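# Place the green block into the blue tray

## Task

Get the green block so that it rests inside the blue tray.

## Robot and tools

Robot: two arms, left_arm and right_arm, each ending in a parallel gripper. left_arm is the robot's own left and sits on the +y side; the names do not match image sides. Base positions in the scene frame: left_arm (+0.078, +0.231, +0.755) m, right_arm (+0.078, -0.231, +0.755) m.

Scene frame: z = 0 is the table top, and the origin lies above the centre of the robot's foot. +x points forward over the table, +z points up. The table surface starts near x = +0.15 m and may be rotated relative to the robot. Results report each gripper's end_effector_position (metres) and end_effector_quat_wxyz in this frame. These can be wrong by a few cm, more at long reach. The reported point sits between the finger pads, about 1 cm short of the tips. In the gripper's own axes the fingers point along +z and close along y.

Motion numbers are offsets, not poses. Every pose offset is measured from that arm's current "Hand target" (its last commanded pose after clipping), along that Hand target's own axes. A gripper often stops short of its Hand target. Sending all six pose zeros for an arm asks for that target again. If the gripper still falls short, send the remaining distance as an offset. Orientation commands are clipped each step to within 40 degrees of the measured orientation.

Row layout: every row is one flat list of 14 numbers covering both arms, each in [-1, 1]. Order: left_arm dx, dy, dz, rx, ry, rz, opening, then right_arm dx, dy, dz, rx, ry, rz, opening. Scale: 1.0 equals 0.6 m for dx/dy/dz, or 180 degrees of rotation. rx, ry and rz together form one rotation vector. The opening is absolute, not an offset: +1 is fully open (0.094 m) and -1 is closed. A 0 opening is a real command to half-open, so resend each gripper's current opening to keep it unchanged (see "Tool commands").

execute_actions(actions, cameras): actions is a list of actions. Each action is a list of up to 15 rows, one per 1/30 s step; if fewer rows are given, the last one repeats. Every row in an action counts from the Hand target at the start of that action, not from the previous row. Each new action starts from the updated target, so repeating an offset moves the arm further. An empty list returns state plus images.

move(target, speed, blend, opening_speed, grip_force, blocking, cameras): drives straight-line gripper paths. target is either one 14-number row or a list of up to 15 rows. All rows count from the same starting Hand targets, not from each other. speed is in m/s, from 0.002 to 4.3, default 0.25; rotation is capped at twice that number in rad/s. You can give one speed or one per target. blend (m) rounds the corners between listed targets; 0 makes the arm halt at each one. opening_speed is the finger rate per second on the -1..+1 scale, minimum 0.2. grip_force sets the limit per finger pad in newtons, 10 to 50; it persists once set, and lower values close slowly. blocking=false returns after about 0.5 s while the move carries on. A move lasts at least 0.5 s and at most 10 s, and it does not avoid obstacles or the other arm. Openings in the first target are applied at the start; openings in later targets apply once the arms arrive and come to rest. The result adds a "move:" line giving the ending (done, off_target, moving, held, fault) and any limits. done means the arm rests within 10 mm and 2 degrees of its target. limits=paced means the pose was clipped; limits=held means some steps were withheld by a check. Neither done nor off_target tells you whether the gripper is touching anything.

wait(seconds): 0 to 10; the arms hold their commands and any running move continues. stop(): brakes a running move, which needs some distance. zoom_image(camera, region): region is [x0, y0, x1, y1] in pixels of that camera's latest image, with (0, 0) at the top left, at most 504 wide and 504 high. finished_scene(scene): scene is 1; this ends the run for good.

Cameras: cam_head_left, cam_head_right, cam_over, cam_left_wrist, cam_right_wrist, all 896x504. An unknown camera name makes the call invalid.

Reading results: "Hand target" is the base for the next offsets. grip_measured reads the finger opening on the -1..+1 scale. With nothing held it reads up to about 2.5 mm too wide. On a firmly gripped hard part it reads about 3 mm (0.064) below the part's width, or lower on small or round parts. It follows your command, so it shows no stop at contact. grip_effort_nm is the gripper motor's averaged effort: negative means closing, positive opening. It carries an offset and does not return to zero at rest. Joint velocities may read "within noise". Joint torques include the arm's own weight; numbers 3 and 4 wrap at ±28 N m. Unchanged temperatures may be left out of results. A MOTOR HOT line appears at 85 °C. At 100 °C an OVER-TEMPERATURE FAULT drops that arm for 30 to 60 s or more. Holding loads, reaching far and pushing against things all heat the motors.

Joint ranges (rad): waist -2.880 to 2.880, shoulder 0.000 to 3.142, elbow 0.000 to 3.019 (straight at 2.964), wrist pitch -1.693 to 1.571, wrist yaw -1.571 to 1.571, wrist roll -2.094 to 2.094.

Avoid: knocking the block or tray off the table, or setting them down off it. Avoid dropping the block from height or opening the gripper while the block is still moving. Avoid fast impacts and hard pushes; a blocked arm keeps pressing until you command its target back beyond the gripper. Never let the grippers, their housings or wrist cameras touch the other arm, because the clearance check does not guard those. Do not close one gripper on the other's fingers. Route paths around an arm's own base rather than close past it. Release by commanding an opening well above grip_measured.

Each tool is called after "Call:" by a JSON object that holds its "api" and its "payload".

## Session

Call:
{"api": "execute_actions", "payload": {"actions": []}}

Scene clock: 0.00 s.
left_arm: end_effector_position=(+0.4155, +0.5805, +0.2825) grip_measured=+1.000 grip_effort_nm=n/a end_effector_quat_wxyz=(+0.143, -0.678, +0.709, +0.132) | right_arm: end_effector_position=(+0.4169, +0.0800, +0.1010) grip_measured=+1.000 grip_effort_nm=n/a end_effector_quat_wxyz=(+0.200, -0.023, +0.978, -0.056)
Joint positions: left_arm=[-1.369 1.552 0.919 0.453 -0.133 -0.962 0.094] | right_arm=[-0.863 2.72 1.619 1.106 0.611 -0.52 0.094]
Joint velocities: within noise
Joint torques (N m): no reading
Motor temperatures (°C): left_arm=[25 31 27 24 23 25 26] | right_arm=[27 26 26 24 26 23 25]
Heat: left arm: hottest shoulder 31 °C; right arm: hottest waist 27 °C.
Hand target: left_arm +0.4151, +0.5806, +0.2841; -0.144, +0.678, -0.709, -0.133 | right_arm +0.4103, +0.0749, +0.0978; +0.195, -0.024, +0.979, -0.058
Tool commands: left_gripper/opening=+1.0 right_gripper/opening=+1.0

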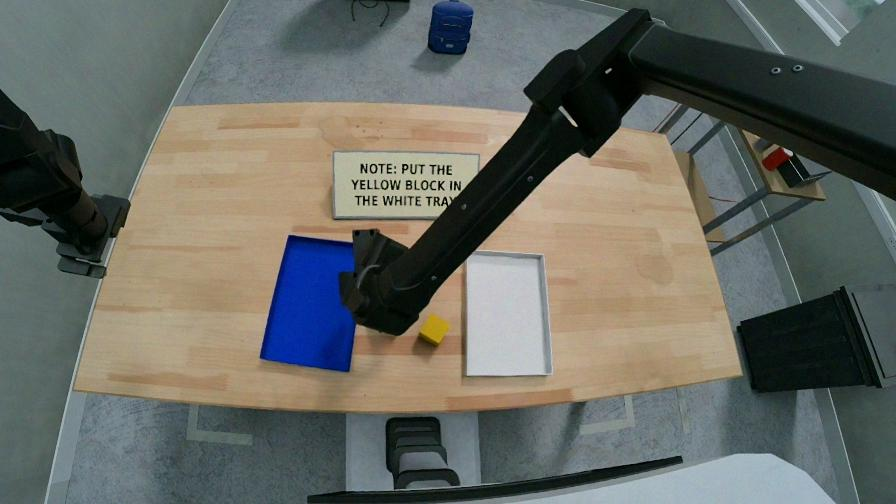

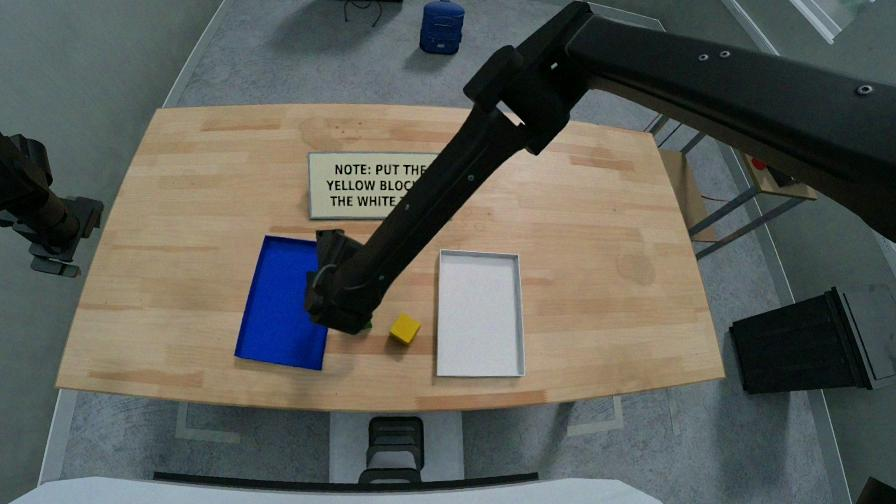

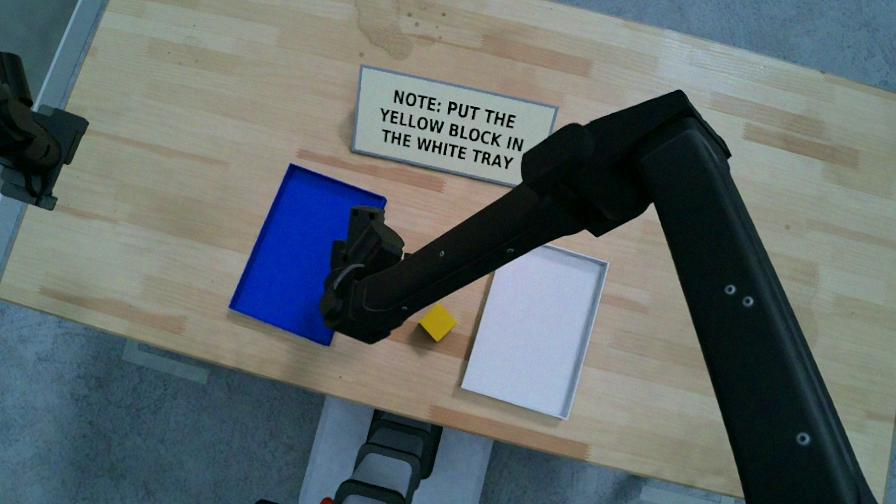

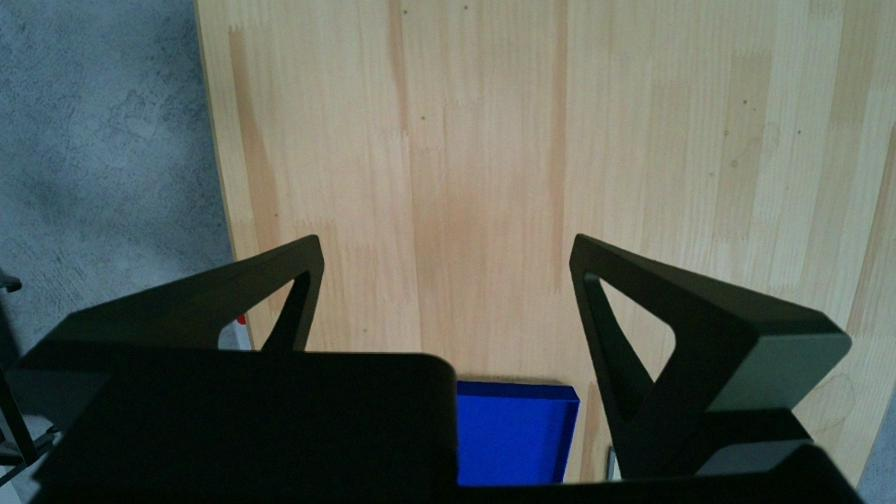

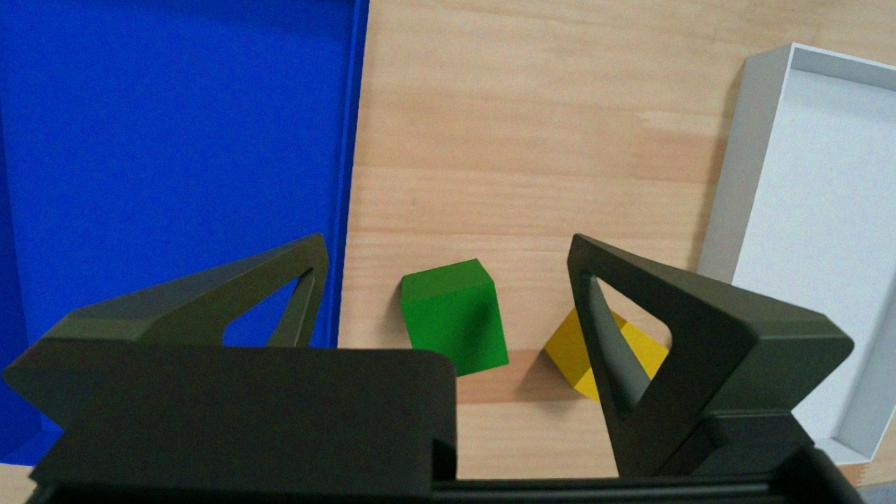

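Call:
{"api": "move", "payload": {"target": [0,0,0,0,0,0,1,0.0763,-0.019,-0.0088,-0.0591,0.0096,-0.0443,0.3], "cameras": ["cam_right_wrist","cam_head_right"]}}

Scene clock: 44.03 s.
left_arm: end_effector_position=(+0.4155, +0.5805, +0.2825) grip_measured=+1.000 grip_effort_nm=0.01 end_effector_quat_wxyz=(+0.143, -0.678, +0.709, +0.132) | right_arm: end_effector_position=(+0.3761, +0.0787, +0.0940) grip_measured=+0.302 grip_effort_nm=-0.08 end_effector_quat_wxyz=(+0.186, -0.101, +0.977, +0.026)
Joint positions: left_arm=[-1.369 1.552 0.919 0.453 -0.133 -0.962 0.094] | right_arm=[-0.919 2.7 1.519 1.06 0.399 -0.585 0.061]
Joint torques (N m): left_arm=[1.55 -13.92 -2.41 0.46 -0.3 -0.06] | right_arm=[12.57 -3.84 -6.24 0.44 -0.28 -0.13]
Heat: left arm: hottest shoulder 32 °C; right arm: hottest waist 29 °C.
Hand target: left_arm +0.4151, +0.5806, +0.2841; -0.144, +0.678, -0.709, -0.133 | right_arm +0.3661, +0.0610, +0.0868; +0.172, -0.109, +0.979, +0.019
Off the commanded pose: left_arm 0.002 m, 0 deg | right_arm 0.022 m, 2 deg.
move: off_target (right_arm)
Images, in order (width x height): cam_head_right 896x504, cam_right_wrist 896x504.

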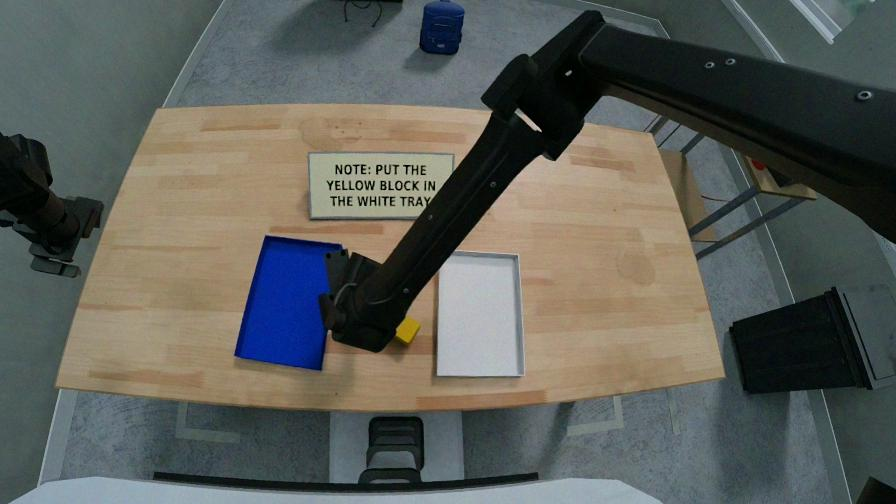

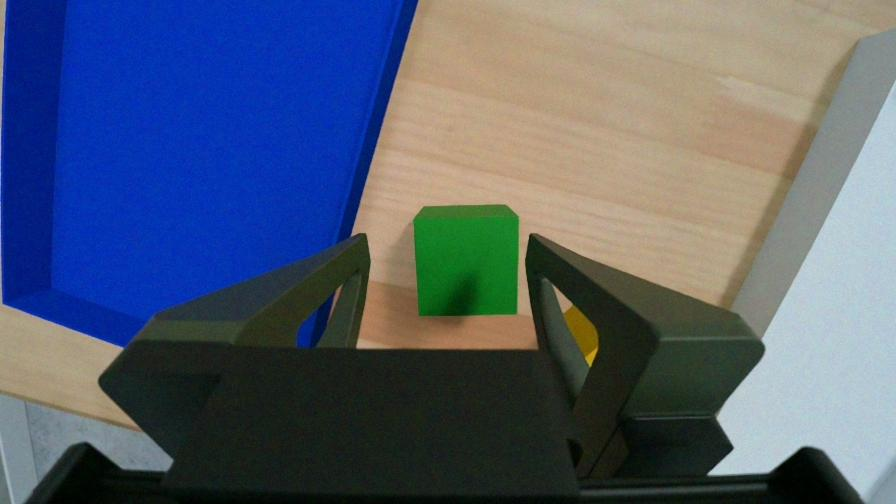

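Call:
{"api": "move", "payload": {"target": [0,0,0,0,0,0,1,0.033,-0.0138,0.0377,0,0,0,0.36], "cameras": ["cam_right_wrist"]}}

Scene clock: 70.63 s.
left_arm: end_effector_position=(+0.4155, +0.5805, +0.2825) grip_measured=+1.000 grip_effort_nm=0.01 end_effector_quat_wxyz=(+0.143, -0.678, +0.709, +0.132) | right_arm: end_effector_position=(+0.3712, +0.0647, +0.0722) grip_measured=+0.358 grip_effort_nm=0.09 end_effector_quat_wxyz=(+0.185, -0.103, +0.977, +0.027)
Joint positions: left_arm=[-1.369 1.552 0.919 0.453 -0.133 -0.962 0.094] | right_arm=[-0.958 2.722 1.559 1.04 0.358 -0.592 0.064]
Joint torques (N m): left_arm=[1.55 -13.92 -2.43 0.47 -0.3 -0.06] | right_arm=[11.75 -1.96 -3.92 0.46 -0.29 -0.13]
Heat: left arm: hottest shoulder 32 °C; right arm: hottest waist 29 °C.
Hand target: left_arm +0.4151, +0.5806, +0.2841; -0.144, +0.678, -0.709, -0.133 | right_arm +0.3574, +0.0504, +0.0587; +0.172, -0.109, +0.979, +0.019
Off the commanded pose: left_arm 0.002 m, 0 deg | right_arm 0.024 m, 2 deg.
move: off_target (right_arm)
Images, in order (width x height): cam_right_wrist 896x504.

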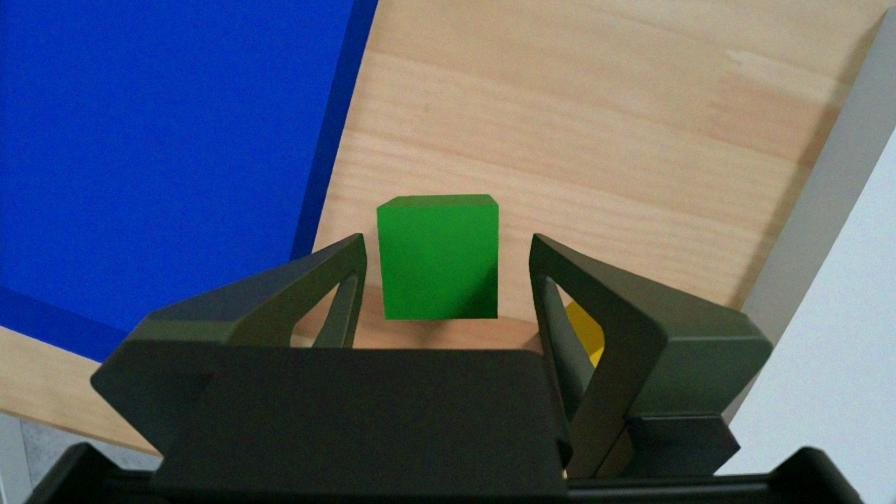

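Call:
{"api": "move", "payload": {"target": [0,0,0,0,0,0,1,0.0302,0.009,0.067,0,0,0,0.447], "cameras": ["cam_right_wrist"], "speed": 0.15}}

Scene clock: 88.10 s.
left_arm: end_effector_position=(+0.4155, +0.5805, +0.2825) grip_measured=+1.000 grip_effort_nm=0.01 end_effector_quat_wxyz=(+0.143, -0.678, +0.709, +0.132) | right_arm: end_effector_position=(+0.3671, +0.0720, +0.0289) grip_measured=+0.445 grip_effort_nm=0.09 end_effector_quat_wxyz=(+0.185, -0.104, +0.977, +0.028)
Joint positions: left_arm=[-1.369 1.552 0.919 0.453 -0.133 -0.962 0.094] | right_arm=[-0.986 2.817 1.729 0.965 0.329 -0.597 0.068]
Joint torques (N m): left_arm=[1.61 -13.92 -2.41 0.46 -0.3 -0.06] | right_arm=[11.63 -1.49 -3.55 0.32 -0.29 -0.13]
Heat: left arm: hottest shoulder 32 °C; right arm: hottest waist 29 °C.
Hand target: left_arm +0.4151, +0.5806, +0.2841; -0.144, +0.678, -0.709, -0.133 | right_arm +0.3529, +0.0549, +0.0148; +0.172, -0.109, +0.979, +0.019
Off the commanded pose: left_arm 0.002 m, 0 deg | right_arm 0.026 m, 2 deg.
move: off_target (right_arm)
Images, in order (width x height): cam_right_wrist 896x504.

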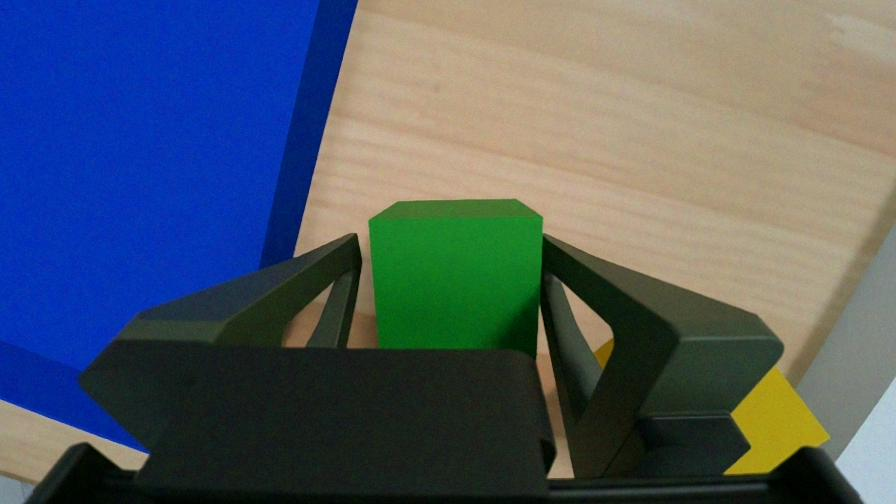

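Call:
{"api": "move", "payload": {"target": [[0,0,0,0,0,0,1,0,0,0,0,0,0,-0.1],[0,0,0,0,0,0,1,-0.0455,0,-0.1254,0,0,0,-0.1],[0,0,0,0,0,0,1,-0.146,0.2235,-0.089,0,0,0,-0.1]], "blend": [0,0.03,0], "speed": 0.25, "opening_speed": 0.8, "cameras": ["cam_right_wrist","cam_head_right"]}}

Scene clock: 112.80 s.
left_arm: end_effector_position=(+0.4155, +0.5805, +0.2825) grip_measured=+1.000 grip_effort_nm=0.01 end_effector_quat_wxyz=(+0.143, -0.678, +0.709, +0.132) | right_arm: end_effector_position=(+0.3935, +0.1965, +0.0963) grip_measured=+0.063 grip_effort_nm=-1.03 end_effector_quat_wxyz=(+0.177, -0.111, +0.978, +0.016)
Joint positions: left_arm=[-1.369 1.552 0.919 0.453 -0.133 -0.962 0.094] | right_arm=[-0.765 2.858 1.832 0.885 0.573 -0.578 0.05]
Joint torques (N m): left_arm=[1.55 -13.92 -2.41 0.47 -0.3 -0.06] | right_arm=[18.78 -2.43 -2.35 0.43 -0.08 0.06]
Heat: left arm: hottest shoulder 32 °C; right arm: hottest waist 29 °C.
Hand target: left_arm +0.4151, +0.5806, +0.2841; -0.144, +0.678, -0.709, -0.133 | right_arm +0.3859, +0.1998, +0.0946; +0.172, -0.109, +0.979, +0.019
Off the commanded pose: left_arm 0.002 m, 0 deg | right_arm 0.009 m, 1 deg.
move: done
Images, in order (width x height): cam_head_right 896x504, cam_right_wrist 896x504.

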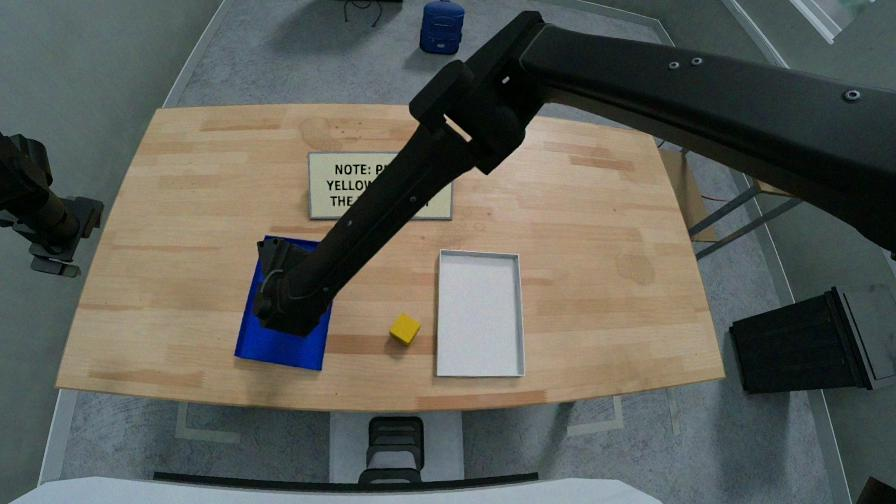

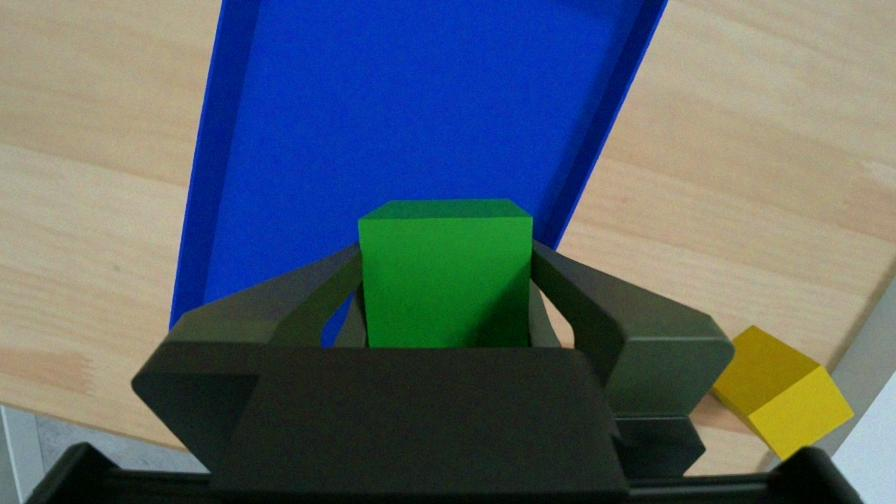

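Call:
{"api": "move", "payload": {"target": [[0,0,0,0,0,0,1,-0.0133,0.0425,0.0315,0,0,0,-0.1],[0,0,0,0,0,0,1,0.0168,0.0425,0.1147,0,0,0,-0.1]], "blend": [0.02,0], "speed": [0.2,0.1], "cameras": ["cam_right_wrist"]}}

Scene clock: 126.40 s.
left_arm: end_effector_position=(+0.4155, +0.5805, +0.2825) grip_measured=+1.000 grip_effort_nm=0.01 end_effector_quat_wxyz=(+0.143, -0.678, +0.709, +0.132) | right_arm: end_effector_position=(+0.4086, +0.2450, +0.0459) grip_measured=+0.063 grip_effort_nm=-1.03 end_effector_quat_wxyz=(+0.185, -0.110, +0.976, +0.027)
Joint positions: left_arm=[-1.369 1.552 0.919 0.453 -0.133 -0.962 0.094] | right_arm=[-0.765 3.058 2.237 0.685 0.548 -0.577 0.05]
Joint torques (N m): left_arm=[1.55 -13.92 -2.43 0.49 -0.29 -0.06] | right_arm=[17.44 -1.96 -0.99 0.4 -0.31 0.01]
Heat: left arm: hottest shoulder 32 °C; right arm: hottest waist 30 °C.
Hand target: left_arm +0.4151, +0.5806, +0.2841; -0.144, +0.678, -0.709, -0.133 | right_arm +0.3940, +0.2276, +0.0265; +0.172, -0.109, +0.979, +0.019
Off the commanded pose: left_arm 0.002 m, 0 deg | right_arm 0.030 m, 2 deg.
move: off_target (right_arm); blend cut to 0.0164 m at target 1
Images, in order (width x height): cam_right_wrist 896x504.

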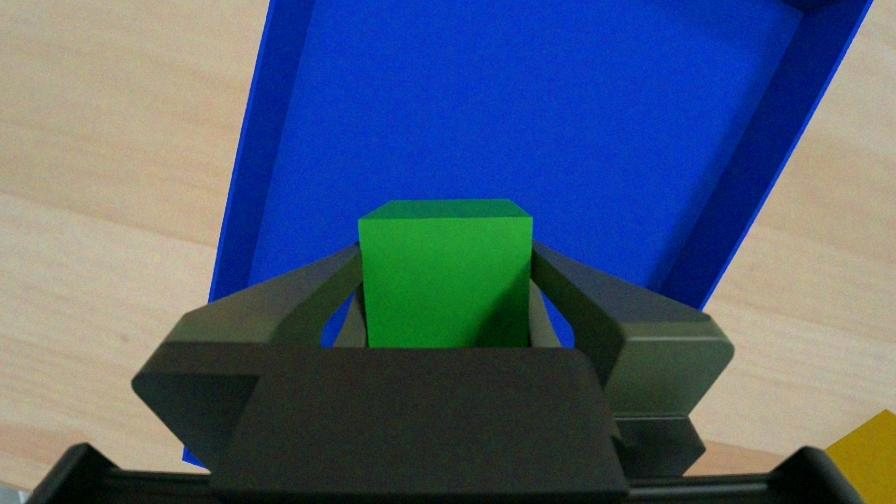

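Call:
{"api": "move", "payload": {"target": [0,0,0,0,0,0,1,0.0097,0,0.0267,0,0,0,-0.1], "speed": 0.06, "cameras": []}}

Scene clock: 132.13 s.
left_arm: end_effector_position=(+0.4155, +0.5805, +0.2825) grip_measured=+1.000 grip_effort_nm=0.01 end_effector_quat_wxyz=(+0.143, -0.678, +0.709, +0.132) | right_arm: end_effector_position=(+0.4089, +0.2502, +0.0329) grip_measured=+0.063 grip_effort_nm=-1.03 end_effector_quat_wxyz=(+0.187, -0.110, +0.976, +0.030)
Joint positions: left_arm=[-1.369 1.552 0.919 0.453 -0.133 -0.962 0.094] | right_arm=[-0.772 3.109 2.335 0.639 0.534 -0.577 0.05]
Joint torques (N m): left_arm=[1.55 -13.92 -2.41 0.46 -0.3 -0.06] | right_arm=[17.03 -1.49 -0.72 0.44 -0.31 -0.01]
Heat: left arm: hottest shoulder 32 °C; right arm: hottest waist 30 °C.
Hand target: left_arm +0.4151, +0.5806, +0.2841; -0.144, +0.678, -0.709, -0.133 | right_arm +0.3941, +0.2276, +0.0094; +0.172, -0.109, +0.979, +0.019
Off the commanded pose: left_arm 0.002 m, 0 deg | right_arm 0.036 m, 2 deg.
move: off_target (right_arm)
No camera images: "cameras" was empty.

Call:
{"api": "move", "payload": {"target": [0,0,0,0,0,0,1,0.0046,0,0.0125,0,0,0,-0.1], "speed": 0.06, "cameras": ["cam_right_wrist","cam_over"]}}

Scene clock: 136.20 s.
left_arm: end_effector_position=(+0.4155, +0.5805, +0.2825) grip_measured=+1.000 grip_effort_nm=0.01 end_effector_quat_wxyz=(+0.143, -0.678, +0.709, +0.132) | right_arm: end_effector_position=(+0.4106, +0.2524, +0.0300) grip_measured=+0.063 grip_effort_nm=-1.02 end_effector_quat_wxyz=(+0.188, -0.110, +0.975, +0.032)
Joint positions: left_arm=[-1.369 1.552 0.919 0.453 -0.133 -0.962 0.094] | right_arm=[-0.774 3.124 2.366 0.624 0.527 -0.577 0.05]
Joint torques (N m): left_arm=[1.55 -13.92 -2.41 0.47 -0.3 -0.05] | right_arm=[16.62 -1.32 -0.21 0.29 -0.4 0]
Heat: left arm: hottest shoulder 32 °C; right arm: hottest waist 30 °C.
Hand target: left_arm +0.4151, +0.5806, +0.2841; -0.144, +0.678, -0.709, -0.133 | right_arm +0.3940, +0.2276, +0.0014; +0.172, -0.109, +0.979, +0.019
Off the commanded pose: left_arm 0.002 m, 0 deg | right_arm 0.041 m, 2 deg.
joint sent to its limit (right arm) — joint 2 (shoulder), upper limit. The joint targets are off in position, not in orientation.
move: off_target (right_arm)
Images, in order (width x height): cam_over 896x504, cam_right_wrist 896x504.

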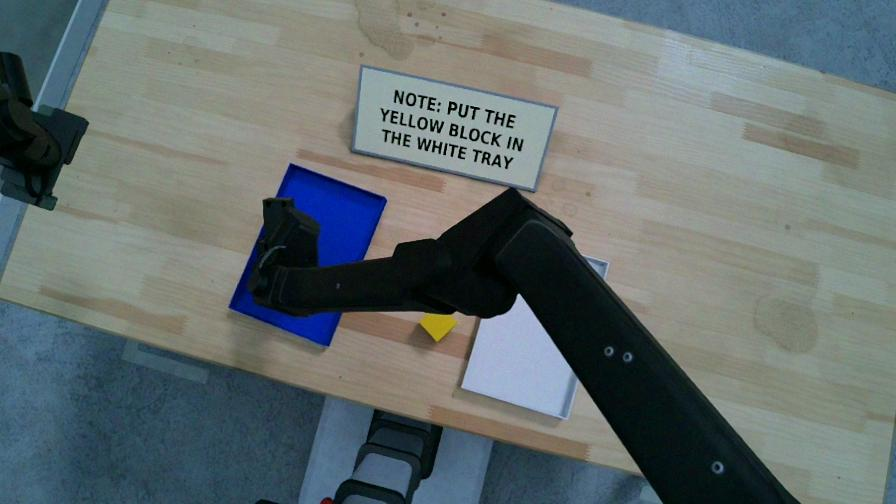

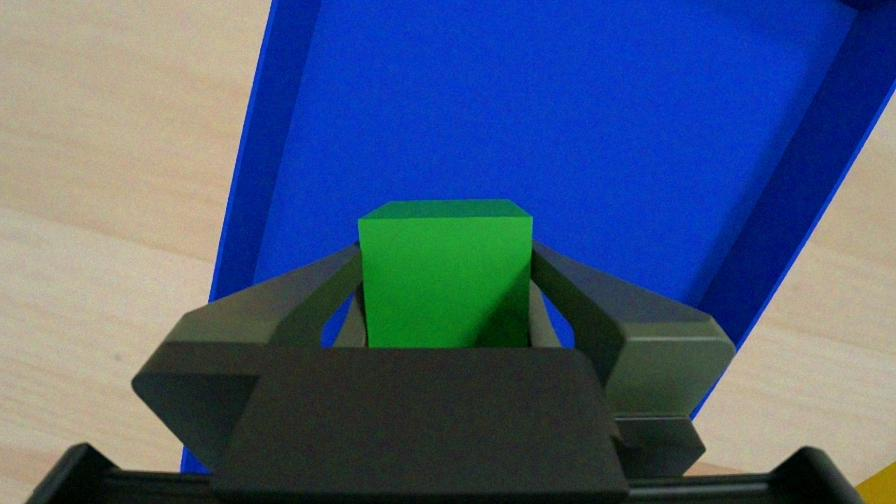

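Call:
{"api": "move", "payload": {"target": [[0,0,0,0,0,0,1,0,0,0,0,0,0,0.45],[0,0,0,0,0,0,1,-0.0739,0,-0.2038,0,0,0,0.45]], "speed": 0.2, "opening_speed": 0.8, "cameras": ["cam_right_wrist","cam_head_right"]}}

Scene clock: 144.10 s.
left_arm: end_effector_position=(+0.4155, +0.5805, +0.2825) grip_measured=+1.000 grip_effort_nm=0.01 end_effector_quat_wxyz=(+0.143, -0.678, +0.709, +0.132) | right_arm: end_effector_position=(+0.3947, +0.2266, +0.1267) grip_measured=+0.448 grip_effort_nm=0.09 end_effector_quat_wxyz=(+0.171, -0.115, +0.978, +0.017)
Joint positions: left_arm=[-1.369 1.552 0.919 0.453 -0.133 -0.962 0.094] | right_arm=[-0.701 2.848 1.819 0.864 0.64 -0.566 0.068]
Joint torques (N m): left_arm=[1.61 -13.92 -2.43 0.46 -0.3 -0.06] | right_arm=[20.19 -4.01 -3.71 1.03 -0.04 0.07]
Heat: left arm: hottest shoulder 32 °C; right arm: hottest waist 30 °C.
Hand target: left_arm +0.4151, +0.5806, +0.2841; -0.144, +0.678, -0.709, -0.133 | right_arm +0.3938, +0.2279, +0.1316; +0.172, -0.109, +0.979, +0.019
Off the commanded pose: left_arm 0.002 m, 0 deg | right_arm 0.005 m, 1 deg.
move: done
Images, in order (width x height): cam_head_right 896x504, cam_right_wrist 896x504.

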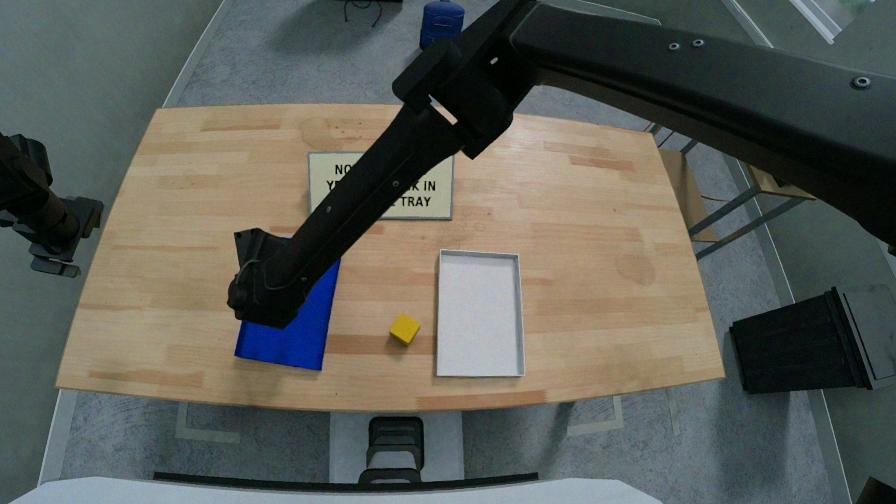

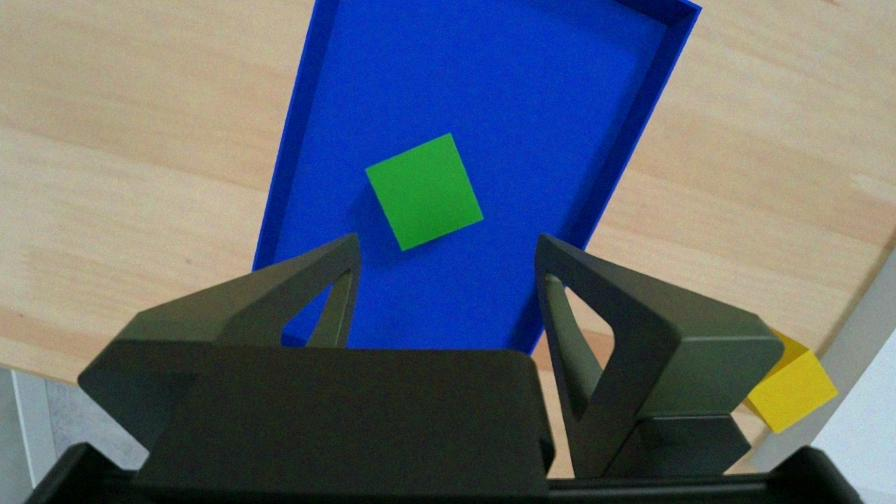

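Call:
{"api": "finished_scene", "payload": {}}

The scene is finished: the task was done.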